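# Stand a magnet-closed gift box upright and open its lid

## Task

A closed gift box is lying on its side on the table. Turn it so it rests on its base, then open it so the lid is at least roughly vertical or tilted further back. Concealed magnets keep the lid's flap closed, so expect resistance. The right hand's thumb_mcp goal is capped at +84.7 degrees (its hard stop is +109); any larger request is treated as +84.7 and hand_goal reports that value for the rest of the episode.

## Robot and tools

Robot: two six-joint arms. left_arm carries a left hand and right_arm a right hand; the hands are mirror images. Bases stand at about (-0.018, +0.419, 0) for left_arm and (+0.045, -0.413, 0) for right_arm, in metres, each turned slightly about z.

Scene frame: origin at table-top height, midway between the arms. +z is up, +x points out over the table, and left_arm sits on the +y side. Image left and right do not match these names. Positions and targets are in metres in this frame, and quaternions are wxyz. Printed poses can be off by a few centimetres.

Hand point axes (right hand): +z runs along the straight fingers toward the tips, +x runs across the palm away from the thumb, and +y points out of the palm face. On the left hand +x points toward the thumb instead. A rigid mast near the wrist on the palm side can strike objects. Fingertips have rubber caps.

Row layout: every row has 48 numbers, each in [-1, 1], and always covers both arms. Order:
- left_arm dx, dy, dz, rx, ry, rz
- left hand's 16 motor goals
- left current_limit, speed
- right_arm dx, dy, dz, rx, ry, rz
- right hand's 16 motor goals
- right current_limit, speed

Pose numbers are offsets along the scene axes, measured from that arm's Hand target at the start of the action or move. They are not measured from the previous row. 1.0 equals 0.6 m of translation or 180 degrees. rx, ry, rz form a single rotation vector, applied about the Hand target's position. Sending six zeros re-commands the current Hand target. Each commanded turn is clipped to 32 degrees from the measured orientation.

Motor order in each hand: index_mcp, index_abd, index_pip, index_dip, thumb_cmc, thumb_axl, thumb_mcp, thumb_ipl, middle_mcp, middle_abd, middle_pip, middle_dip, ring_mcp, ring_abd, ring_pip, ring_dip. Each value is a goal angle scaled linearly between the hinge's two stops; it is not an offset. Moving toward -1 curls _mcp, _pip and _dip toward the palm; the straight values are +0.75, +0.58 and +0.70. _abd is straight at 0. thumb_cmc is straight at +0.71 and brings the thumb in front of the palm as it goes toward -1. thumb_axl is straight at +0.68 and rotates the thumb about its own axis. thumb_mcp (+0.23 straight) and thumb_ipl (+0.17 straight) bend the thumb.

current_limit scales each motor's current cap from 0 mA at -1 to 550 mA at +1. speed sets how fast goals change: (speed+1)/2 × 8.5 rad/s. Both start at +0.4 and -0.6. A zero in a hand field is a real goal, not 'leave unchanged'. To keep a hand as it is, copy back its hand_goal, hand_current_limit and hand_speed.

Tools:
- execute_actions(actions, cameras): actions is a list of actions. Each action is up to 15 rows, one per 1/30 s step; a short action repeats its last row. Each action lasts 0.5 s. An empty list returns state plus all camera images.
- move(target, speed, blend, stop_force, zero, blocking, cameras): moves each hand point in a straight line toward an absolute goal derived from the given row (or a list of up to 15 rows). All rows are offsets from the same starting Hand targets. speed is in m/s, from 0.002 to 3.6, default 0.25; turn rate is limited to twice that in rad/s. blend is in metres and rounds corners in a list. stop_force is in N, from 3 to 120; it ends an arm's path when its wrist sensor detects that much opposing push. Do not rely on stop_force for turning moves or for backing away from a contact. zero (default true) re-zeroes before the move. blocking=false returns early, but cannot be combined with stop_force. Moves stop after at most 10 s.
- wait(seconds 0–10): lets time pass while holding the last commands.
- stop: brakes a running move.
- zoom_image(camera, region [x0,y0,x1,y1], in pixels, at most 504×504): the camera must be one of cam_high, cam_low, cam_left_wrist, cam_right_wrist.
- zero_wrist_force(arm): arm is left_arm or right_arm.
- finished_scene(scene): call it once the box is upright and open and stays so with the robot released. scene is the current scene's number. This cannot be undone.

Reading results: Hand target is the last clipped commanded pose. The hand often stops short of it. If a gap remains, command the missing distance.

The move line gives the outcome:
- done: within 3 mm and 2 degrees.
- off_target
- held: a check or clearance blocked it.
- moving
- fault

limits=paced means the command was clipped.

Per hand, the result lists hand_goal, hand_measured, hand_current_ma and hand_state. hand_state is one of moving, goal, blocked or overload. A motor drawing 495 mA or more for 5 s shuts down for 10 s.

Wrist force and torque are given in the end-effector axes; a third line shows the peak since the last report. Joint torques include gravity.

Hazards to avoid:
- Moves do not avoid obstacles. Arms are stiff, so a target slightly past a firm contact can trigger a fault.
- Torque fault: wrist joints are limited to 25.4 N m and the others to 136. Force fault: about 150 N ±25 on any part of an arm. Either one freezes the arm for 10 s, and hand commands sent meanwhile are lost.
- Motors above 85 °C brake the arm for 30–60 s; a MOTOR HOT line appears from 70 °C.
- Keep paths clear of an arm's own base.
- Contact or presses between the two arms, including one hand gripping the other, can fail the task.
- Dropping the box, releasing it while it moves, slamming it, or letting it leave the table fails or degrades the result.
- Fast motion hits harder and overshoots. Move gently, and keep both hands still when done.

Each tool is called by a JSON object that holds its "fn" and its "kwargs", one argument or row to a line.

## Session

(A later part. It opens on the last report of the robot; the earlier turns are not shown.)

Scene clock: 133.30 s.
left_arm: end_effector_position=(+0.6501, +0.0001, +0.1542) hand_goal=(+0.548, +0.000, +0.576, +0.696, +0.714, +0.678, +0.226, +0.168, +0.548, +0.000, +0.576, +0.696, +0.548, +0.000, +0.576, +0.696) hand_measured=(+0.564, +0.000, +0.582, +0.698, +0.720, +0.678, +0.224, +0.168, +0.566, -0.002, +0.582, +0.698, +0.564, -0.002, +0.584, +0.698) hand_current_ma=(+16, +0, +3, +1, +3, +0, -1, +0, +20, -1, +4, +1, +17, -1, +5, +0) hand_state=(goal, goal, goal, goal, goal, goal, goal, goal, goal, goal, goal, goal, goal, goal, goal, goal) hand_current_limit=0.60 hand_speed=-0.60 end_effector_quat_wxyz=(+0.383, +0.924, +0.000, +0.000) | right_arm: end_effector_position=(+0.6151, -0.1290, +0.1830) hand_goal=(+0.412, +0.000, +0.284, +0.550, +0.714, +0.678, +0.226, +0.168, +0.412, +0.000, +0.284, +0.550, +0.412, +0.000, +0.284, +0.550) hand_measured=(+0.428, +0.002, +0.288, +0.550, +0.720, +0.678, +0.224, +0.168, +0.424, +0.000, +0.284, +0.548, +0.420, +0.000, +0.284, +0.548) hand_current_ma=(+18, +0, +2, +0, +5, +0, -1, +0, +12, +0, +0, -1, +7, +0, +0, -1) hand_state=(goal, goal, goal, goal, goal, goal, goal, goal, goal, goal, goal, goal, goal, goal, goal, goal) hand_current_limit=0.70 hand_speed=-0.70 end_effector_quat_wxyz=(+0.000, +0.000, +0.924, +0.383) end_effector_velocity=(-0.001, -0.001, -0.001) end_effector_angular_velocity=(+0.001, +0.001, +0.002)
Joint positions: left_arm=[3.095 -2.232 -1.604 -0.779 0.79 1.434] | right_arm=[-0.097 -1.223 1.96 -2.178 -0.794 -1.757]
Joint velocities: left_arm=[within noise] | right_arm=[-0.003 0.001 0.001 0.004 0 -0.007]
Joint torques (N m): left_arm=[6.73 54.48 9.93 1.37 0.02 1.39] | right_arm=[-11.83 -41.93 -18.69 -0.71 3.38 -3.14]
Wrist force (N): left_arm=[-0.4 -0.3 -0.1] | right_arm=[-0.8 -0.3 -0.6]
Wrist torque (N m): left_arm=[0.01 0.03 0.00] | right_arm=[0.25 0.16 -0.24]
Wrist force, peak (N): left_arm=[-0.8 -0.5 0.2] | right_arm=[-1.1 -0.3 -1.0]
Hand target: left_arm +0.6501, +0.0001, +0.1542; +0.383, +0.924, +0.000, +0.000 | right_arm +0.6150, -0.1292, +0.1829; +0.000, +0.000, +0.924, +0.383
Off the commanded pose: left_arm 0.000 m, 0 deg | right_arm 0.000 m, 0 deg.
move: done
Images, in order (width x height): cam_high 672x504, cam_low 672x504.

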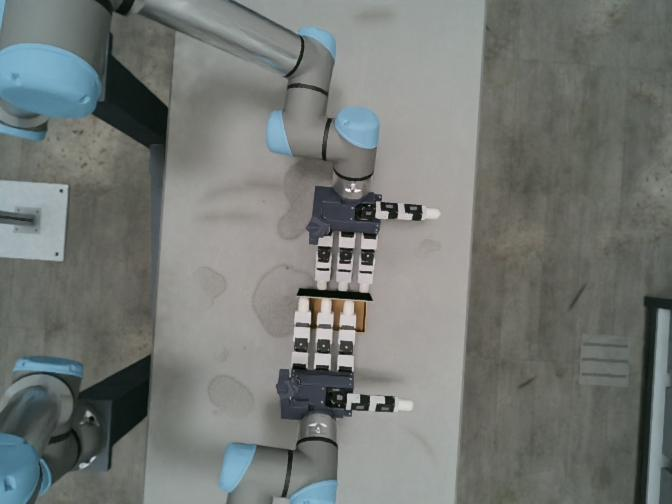

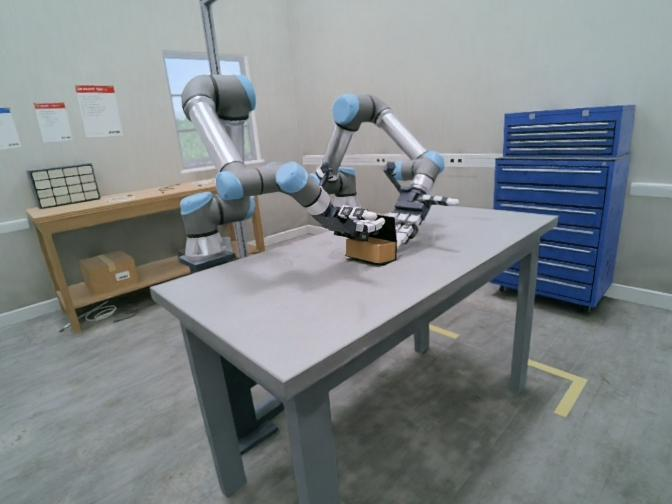

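{"fn": "move", "kwargs": {
  "target": [0,0,0,0,0,0,0.548,0,0.576,0.696,0.714,0.678,0.226,0.168,0.548,0,0.576,0.696,0.548,0,0.576,0.696,0.6,-0.6,0,0.0467,0.002,0,0,0,0.411,0,0.2847,0.5507,0.714,0.678,0.226,0.168,0.411,0,0.2847,0.5507,0.411,0,0.2847,0.5507,0.7,-0.7],
  "speed": 0.03,
  "cameras": ["cam_low","cam_high"]
}}

{"fn": "zoom_image", "kwargs": {
  "camera": "cam_low",
  "region": [310, 180, 440, 280]
}}

{"fn": "zoom_image", "kwargs": {
  "camera": "cam_high",
  "region": [270, 270, 400, 370]
}}

Scene clock: 134.97 s.
left_arm: end_effector_position=(+0.6501, +0.0001, +0.1542) hand_goal=(+0.548, +0.000, +0.576, +0.696, +0.714, +0.678, +0.226, +0.168, +0.548, +0.000, +0.576, +0.696, +0.548, +0.000, +0.576, +0.696) hand_measured=(+0.564, +0.000, +0.582, +0.698, +0.720, +0.678, +0.224, +0.168, +0.566, -0.002, +0.582, +0.698, +0.564, -0.002, +0.584, +0.698) hand_current_ma=(+16, +0, +3, +1, +3, +0, -1, +0, +20, -1, +4, +1, +17, -1, +5, +0) hand_state=(goal, goal, goal, goal, goal, goal, goal, goal, goal, goal, goal, goal, goal, goal, goal, goal) hand_current_limit=0.60 hand_speed=-0.60 end_effector_quat_wxyz=(+0.383, +0.924, +0.000, +0.000) | right_arm: end_effector_position=(+0.6150, -0.1011, +0.1841) hand_goal=(+0.412, +0.000, +0.284, +0.550, +0.714, +0.678, +0.226, +0.168, +0.412, +0.000, +0.284, +0.550, +0.412, +0.000, +0.284, +0.550) hand_measured=(+0.428, +0.000, +0.288, +0.550, +0.720, +0.678, +0.224, +0.168, +0.424, +0.000, +0.284, +0.548, +0.420, +0.000, +0.284, +0.548) hand_current_ma=(+18, +0, +2, +0, +5, +0, -1, +0, +12, +0, +0, -1, +7, +0, +0, -1) hand_state=(goal, goal, goal, goal, goal, goal, goal, goal, goal, goal, goal, goal, goal, goal, goal, goal) hand_current_limit=0.70 hand_speed=-0.70 end_effector_quat_wxyz=(+0.000, +0.000, +0.924, +0.383) end_effector_velocity=(+0.000, -0.001, -0.001) end_effector_angular_velocity=(+0.000, +0.000, +0.002)
Joint positions: left_arm=[3.095 -2.232 -1.604 -0.779 0.79 1.434] | right_arm=[-0.045 -1.209 1.954 -2.235 -0.789 -1.684]
Joint velocities: left_arm=[within noise] | right_arm=[-0.002 0.002 0 0.002 0 -0.005]
Joint torques (N m): left_arm=[6.85 54.44 7.15 1.59 -0.64 1.34] | right_arm=[-14.45 -39.54 -17.8 -0.03 3.45 -3.04]
Wrist force (N): left_arm=[-0.5 -0.4 0.1] | right_arm=[-1.0 0.1 -1.0]
Wrist torque (N m): left_arm=[-0.03 0.07 -0.01] | right_arm=[0.29 0.17 -0.20]
Wrist force, peak (N): left_arm=[-0.8 -0.6 0.0] | right_arm=[-1.2 0.0 -1.0]
Hand target: left_arm +0.6501, +0.0001, +0.1542; +0.383, +0.924, +0.000, +0.000 | right_arm +0.6150, -0.1012, +0.1841; +0.000, +0.000, +0.924, +0.383
Off the commanded pose: left_arm 0.000 m, 0 deg | right_arm 0.000 m, 0 deg.
move: done
Images, in order (width x height): cam_high 672x504, cam_low 672x504.

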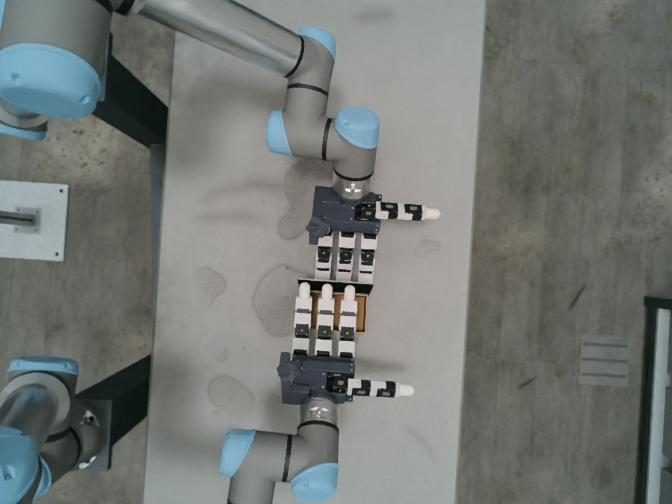

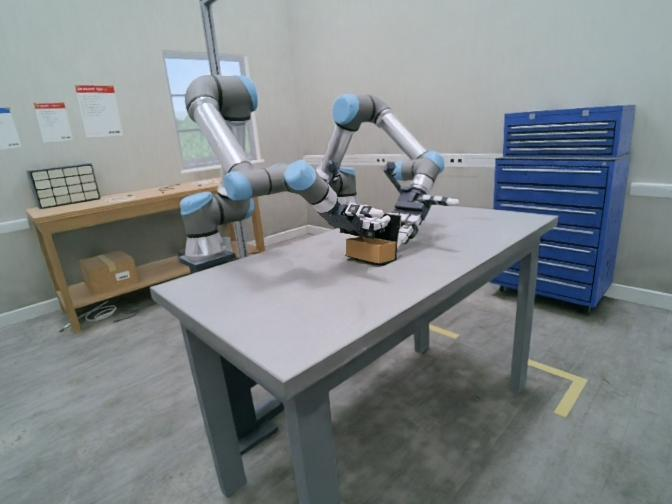

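Scaled by 3.877.

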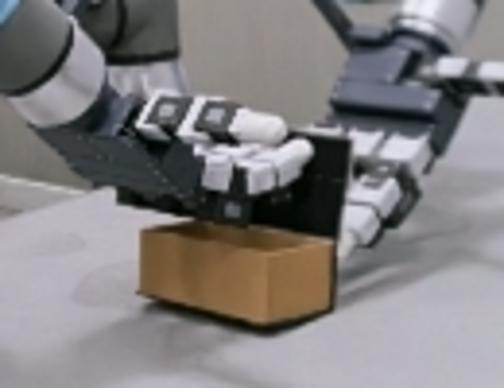

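Scaled by 3.877.

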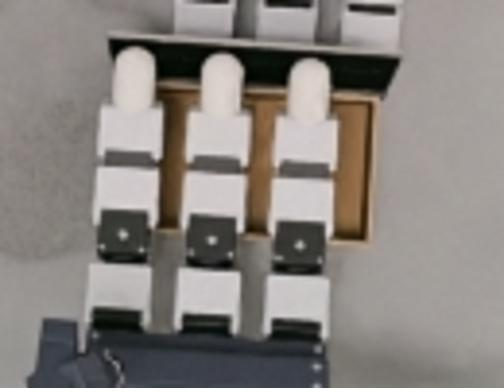

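{"fn": "move", "kwargs": {
  "target": [
    [0,0,0,0,0,0,0.548,0,0.576,0.696,0.714,0.678,0.226,0.168,0.548,0,0.576,0.696,0.548,0,0.576,0.696,0.6,-0.6,0,-0.03,0,0,0,0,0.411,0,0.2847,0.5507,0.714,0.678,0.226,0.168,0.411,0,0.2847,0.5507,0.411,0,0.2847,0.5507,0.7,-0.7],
    [0,0,0,0,0,0,0.548,0,0.576,0.696,0.714,0.678,0.226,0.168,0.548,0,0.576,0.696,0.548,0,0.576,0.696,0.6,-0.6,0,-0.25,0.04,0,0,0,0.411,0,0.2847,0.5507,0.714,0.678,0.226,0.168,0.411,0,0.2847,0.5507,0.411,0,0.2847,0.5507,0.7,-0.7]
  ],
  "speed": [0.02,0.2],
  "blend": 0.005,
  "cameras": ["cam_low","cam_high","cam_right_wrist"]
}}

{"fn": "zoom_image", "kwargs": {
  "camera": "cam_low",
  "region": [310, 180, 440, 280]
}}

{"fn": "zoom_image", "kwargs": {
  "camera": "cam_high",
  "region": [270, 270, 400, 370]
}}

Scene clock: 137.53 s.
left_arm: end_effector_position=(+0.6501, +0.0001, +0.1542) hand_goal=(+0.548, +0.000, +0.576, +0.696, +0.714, +0.678, +0.226, +0.168, +0.548, +0.000, +0.576, +0.696, +0.548, +0.000, +0.576, +0.696) hand_measured=(+0.564, +0.000, +0.582, +0.698, +0.720, +0.678, +0.224, +0.168, +0.566, -0.002, +0.582, +0.698, +0.564, -0.002, +0.584, +0.698) hand_current_ma=(+16, +0, +3, +1, +3, +0, -1, +0, +20, -1, +4, +1, +17, -1, +5, +0) hand_state=(goal, goal, goal, goal, goal, goal, goal, goal, goal, goal, goal, goal, goal, goal, goal, goal) hand_current_limit=0.60 hand_speed=-0.60 end_effector_quat_wxyz=(+0.383, +0.924, +0.000, +0.000) | right_arm: end_effector_position=(+0.6151, -0.2511, +0.2082) hand_goal=(+0.412, +0.000, +0.284, +0.550, +0.714, +0.678, +0.226, +0.168, +0.412, +0.000, +0.284, +0.550, +0.412, +0.000, +0.284, +0.550) hand_measured=(+0.424, +0.000, +0.286, +0.550, +0.720, +0.678, +0.224, +0.168, +0.424, +0.000, +0.284, +0.548, +0.420, +0.000, +0.284, +0.548) hand_current_ma=(+14, +0, +1, +0, +5, +0, -1, +0, +12, +0, +0, -1, +7, +0, +0, -1) hand_state=(goal, goal, goal, goal, goal, goal, goal, goal, goal, goal, goal, goal, goal, goal, goal, goal) hand_current_limit=0.70 hand_speed=-0.70 end_effector_quat_wxyz=(+0.000, +0.000, +0.924, +0.383)
Joint positions: left_arm=[3.095 -2.232 -1.604 -0.779 0.79 1.434] | right_arm=[-0.319 -1.284 1.902 -1.855 -0.846 -2.053]
Joint torques (N m): left_arm=[7.44 54 6.41 1.81 -1.81 1.19] | right_arm=[-10.35 -23.25 -14.17 0.05 4.23 -1.34]
Wrist force (N): left_arm=[-0.5 -0.1 0.1] | right_arm=[-0.9 -0.1 -0.8]
Wrist torque (N m): left_arm=[0.00 0.06 -0.01] | right_arm=[0.23 0.14 -0.26]
Wrist force, peak (N): left_arm=[-0.8 -0.3 0.1] | right_arm=[-1.0 -1.3 -2.3]
Hand target: left_arm +0.6501, +0.0001, +0.1542; +0.383, +0.924, +0.000, +0.000 | right_arm +0.6150, -0.2512, +0.2081; +0.000, +0.000, +0.924, +0.383
Off the commanded pose: left_arm 0.000 m, 0 deg | right_arm 0.000 m, 0 deg.
move: done
Images, in order (width x height): cam_high 672x504, cam_low 672x504, cam_right_wrist 616x616.

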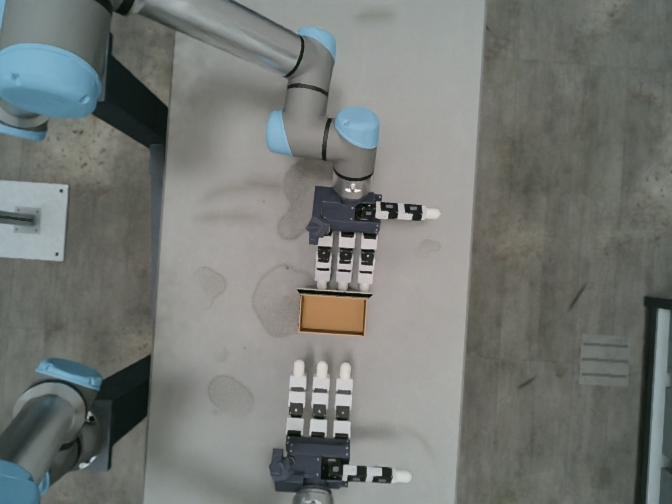

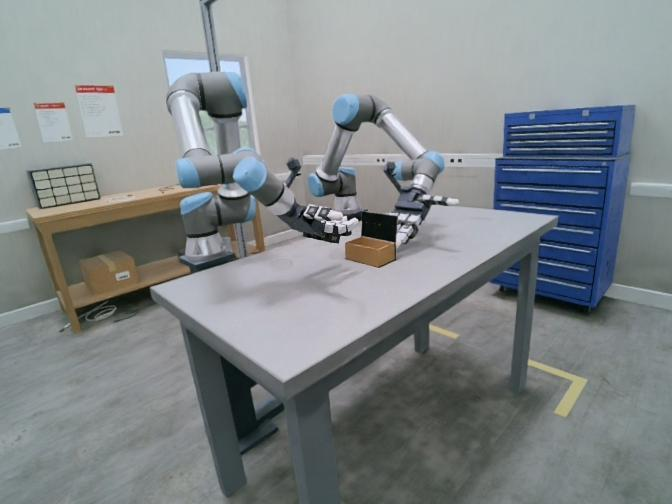

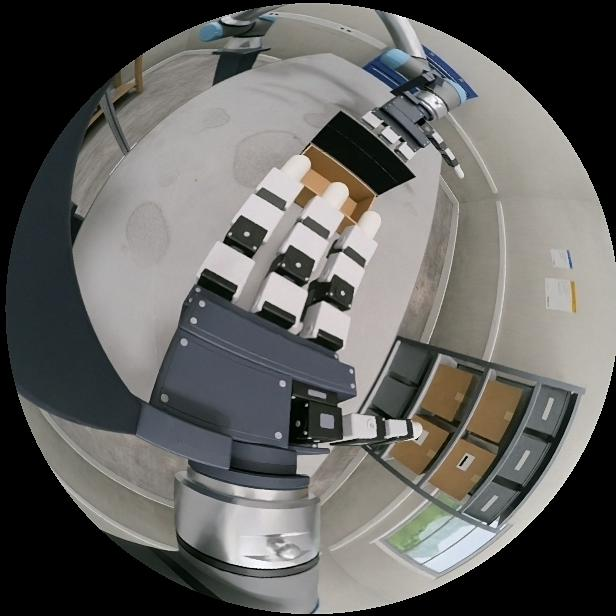

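Scaled by 3.877.

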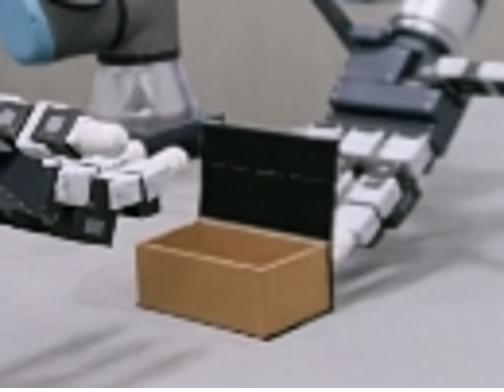

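Scaled by 3.877.

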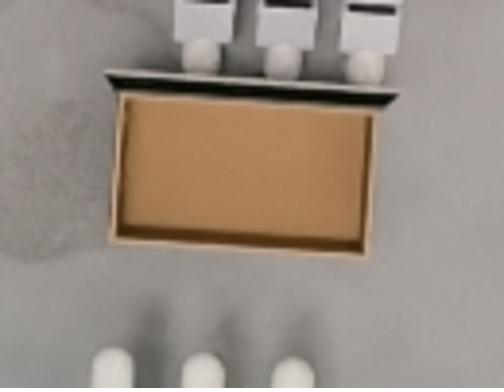

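{"fn": "move", "kwargs": {
  "target": [0,0.1,0.03,0,0,0,0.548,0,0.576,0.696,0.714,0.678,0.226,0.168,0.548,0,0.576,0.696,0.548,0,0.576,0.696,0.6,-0.6,0,0,0,0,0,0,0.411,0,0.2847,0.5507,0.714,0.678,0.226,0.168,0.411,0,0.2847,0.5507,0.411,0,0.2847,0.5507,0.7,-0.7],
  "speed": 0.12,
  "cameras": ["cam_low","cam_high","cam_left_wrist"]
}}

{"fn": "zoom_image", "kwargs": {
  "camera": "cam_low",
  "region": [310, 180, 440, 280]
}}

{"fn": "zoom_image", "kwargs": {
  "camera": "cam_high",
  "region": [270, 270, 400, 370]
}}

Scene clock: 138.80 s.
left_arm: end_effector_position=(+0.6501, +0.0601, +0.1722) hand_goal=(+0.548, +0.000, +0.576, +0.696, +0.714, +0.678, +0.226, +0.168, +0.548, +0.000, +0.576, +0.696, +0.548, +0.000, +0.576, +0.696) hand_measured=(+0.564, +0.000, +0.582, +0.698, +0.720, +0.678, +0.224, +0.168, +0.566, -0.002, +0.582, +0.698, +0.564, -0.002, +0.584, +0.698) hand_current_ma=(+16, +0, +3, +1, +3, +0, -1, +0, +20, -1, +4, +1, +17, -1, +5, +0) hand_state=(goal, goal, goal, goal, goal, goal, goal, goal, goal, goal, goal, goal, goal, goal, goal, goal) hand_current_limit=0.60 hand_speed=-0.60 end_effector_quat_wxyz=(+0.383, +0.924, +0.000, +0.000) | right_arm: end_effector_position=(+0.6150, -0.2512, +0.2081) hand_goal=(+0.412, +0.000, +0.284, +0.550, +0.714, +0.678, +0.226, +0.168, +0.412, +0.000, +0.284, +0.550, +0.412, +0.000, +0.284, +0.550) hand_measured=(+0.424, +0.000, +0.286, +0.550, +0.720, +0.678, +0.224, +0.168, +0.424, +0.000, +0.284, +0.548, +0.420, +0.000, +0.284, +0.548) hand_current_ma=(+14, +0, +1, +0, +5, +0, -1, +0, +12, +0, +0, -1, +7, +0, +0, -1) hand_state=(goal, goal, goal, goal, goal, goal, goal, goal, goal, goal, goal, goal, goal, goal, goal, goal) hand_current_limit=0.70 hand_speed=-0.70 end_effector_quat_wxyz=(+0.000, +0.000, +0.924, +0.383)
Joint positions: left_arm=[3.187 -2.163 -1.641 -0.902 0.785 1.563] | right_arm=[-0.319 -1.284 1.902 -1.855 -0.846 -2.053]
Joint torques (N m): left_arm=[-5.43 36.84 27 2.75 -0.9 0.57] | right_arm=[-13.1 -23.37 -11.64 0.05 3.99 -2.89]
Wrist force (N): left_arm=[-0.5 -0.3 0.5] | right_arm=[-1.0 0.0 -0.6]
Wrist torque (N m): left_arm=[-0.05 0.07 -0.01] | right_arm=[0.22 0.14 -0.26]
Wrist force, peak (N): left_arm=[-0.5 -1.2 -0.7] | right_arm=[-1.4 -0.1 -0.5]
Hand target: left_arm +0.6501, +0.0601, +0.1722; +0.383, +0.924, +0.000, +0.000 | right_arm +0.6150, -0.2512, +0.2081; +0.000, +0.000, +0.924, +0.383
Off the commanded pose: left_arm 0.000 m, 0 deg | right_arm 0.000 m, 0 deg.
move: done
Images, in order (width x height): cam_high 672x504, cam_low 672x504, cam_left_wrist 616x616.

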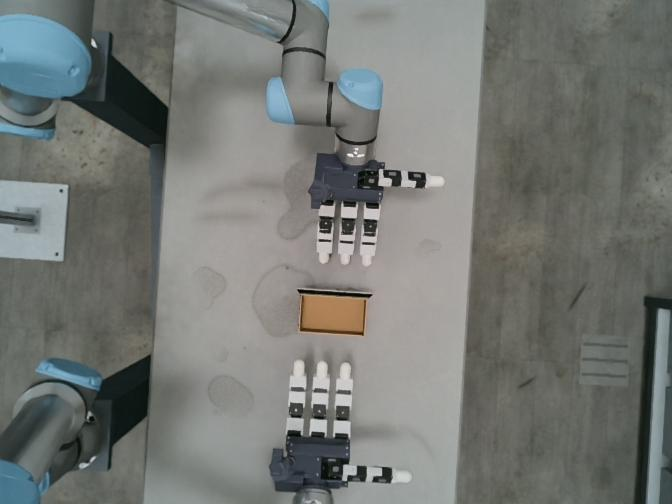

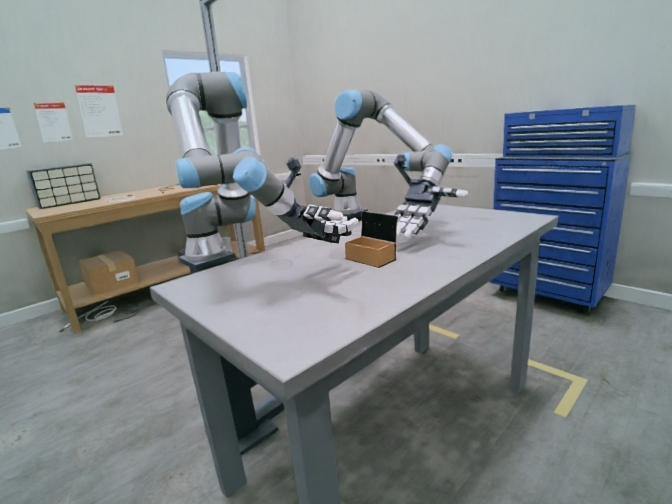

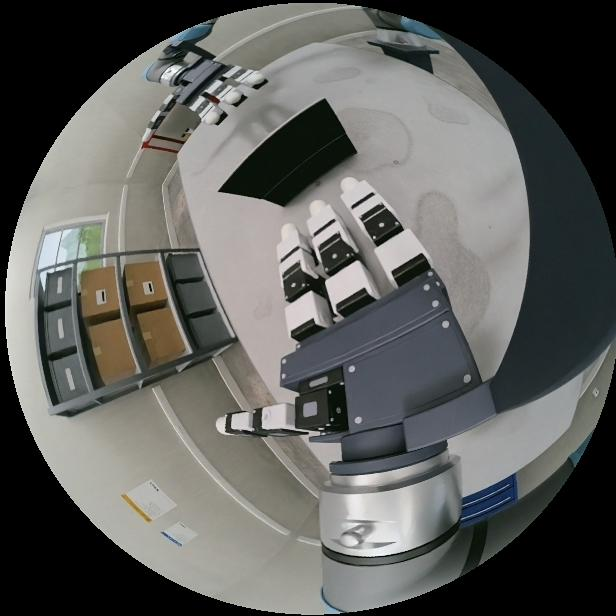

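Scaled by 3.877.

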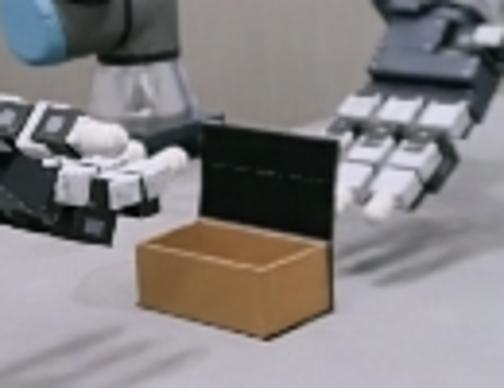

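Scaled by 3.877.

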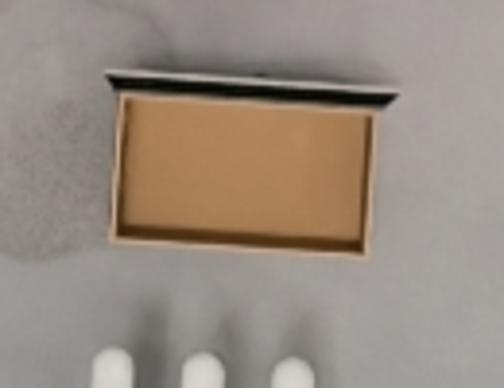

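{"fn": "finished_scene", "kwargs": {
  "scene": 1
}}

The scene is finished: the task was done.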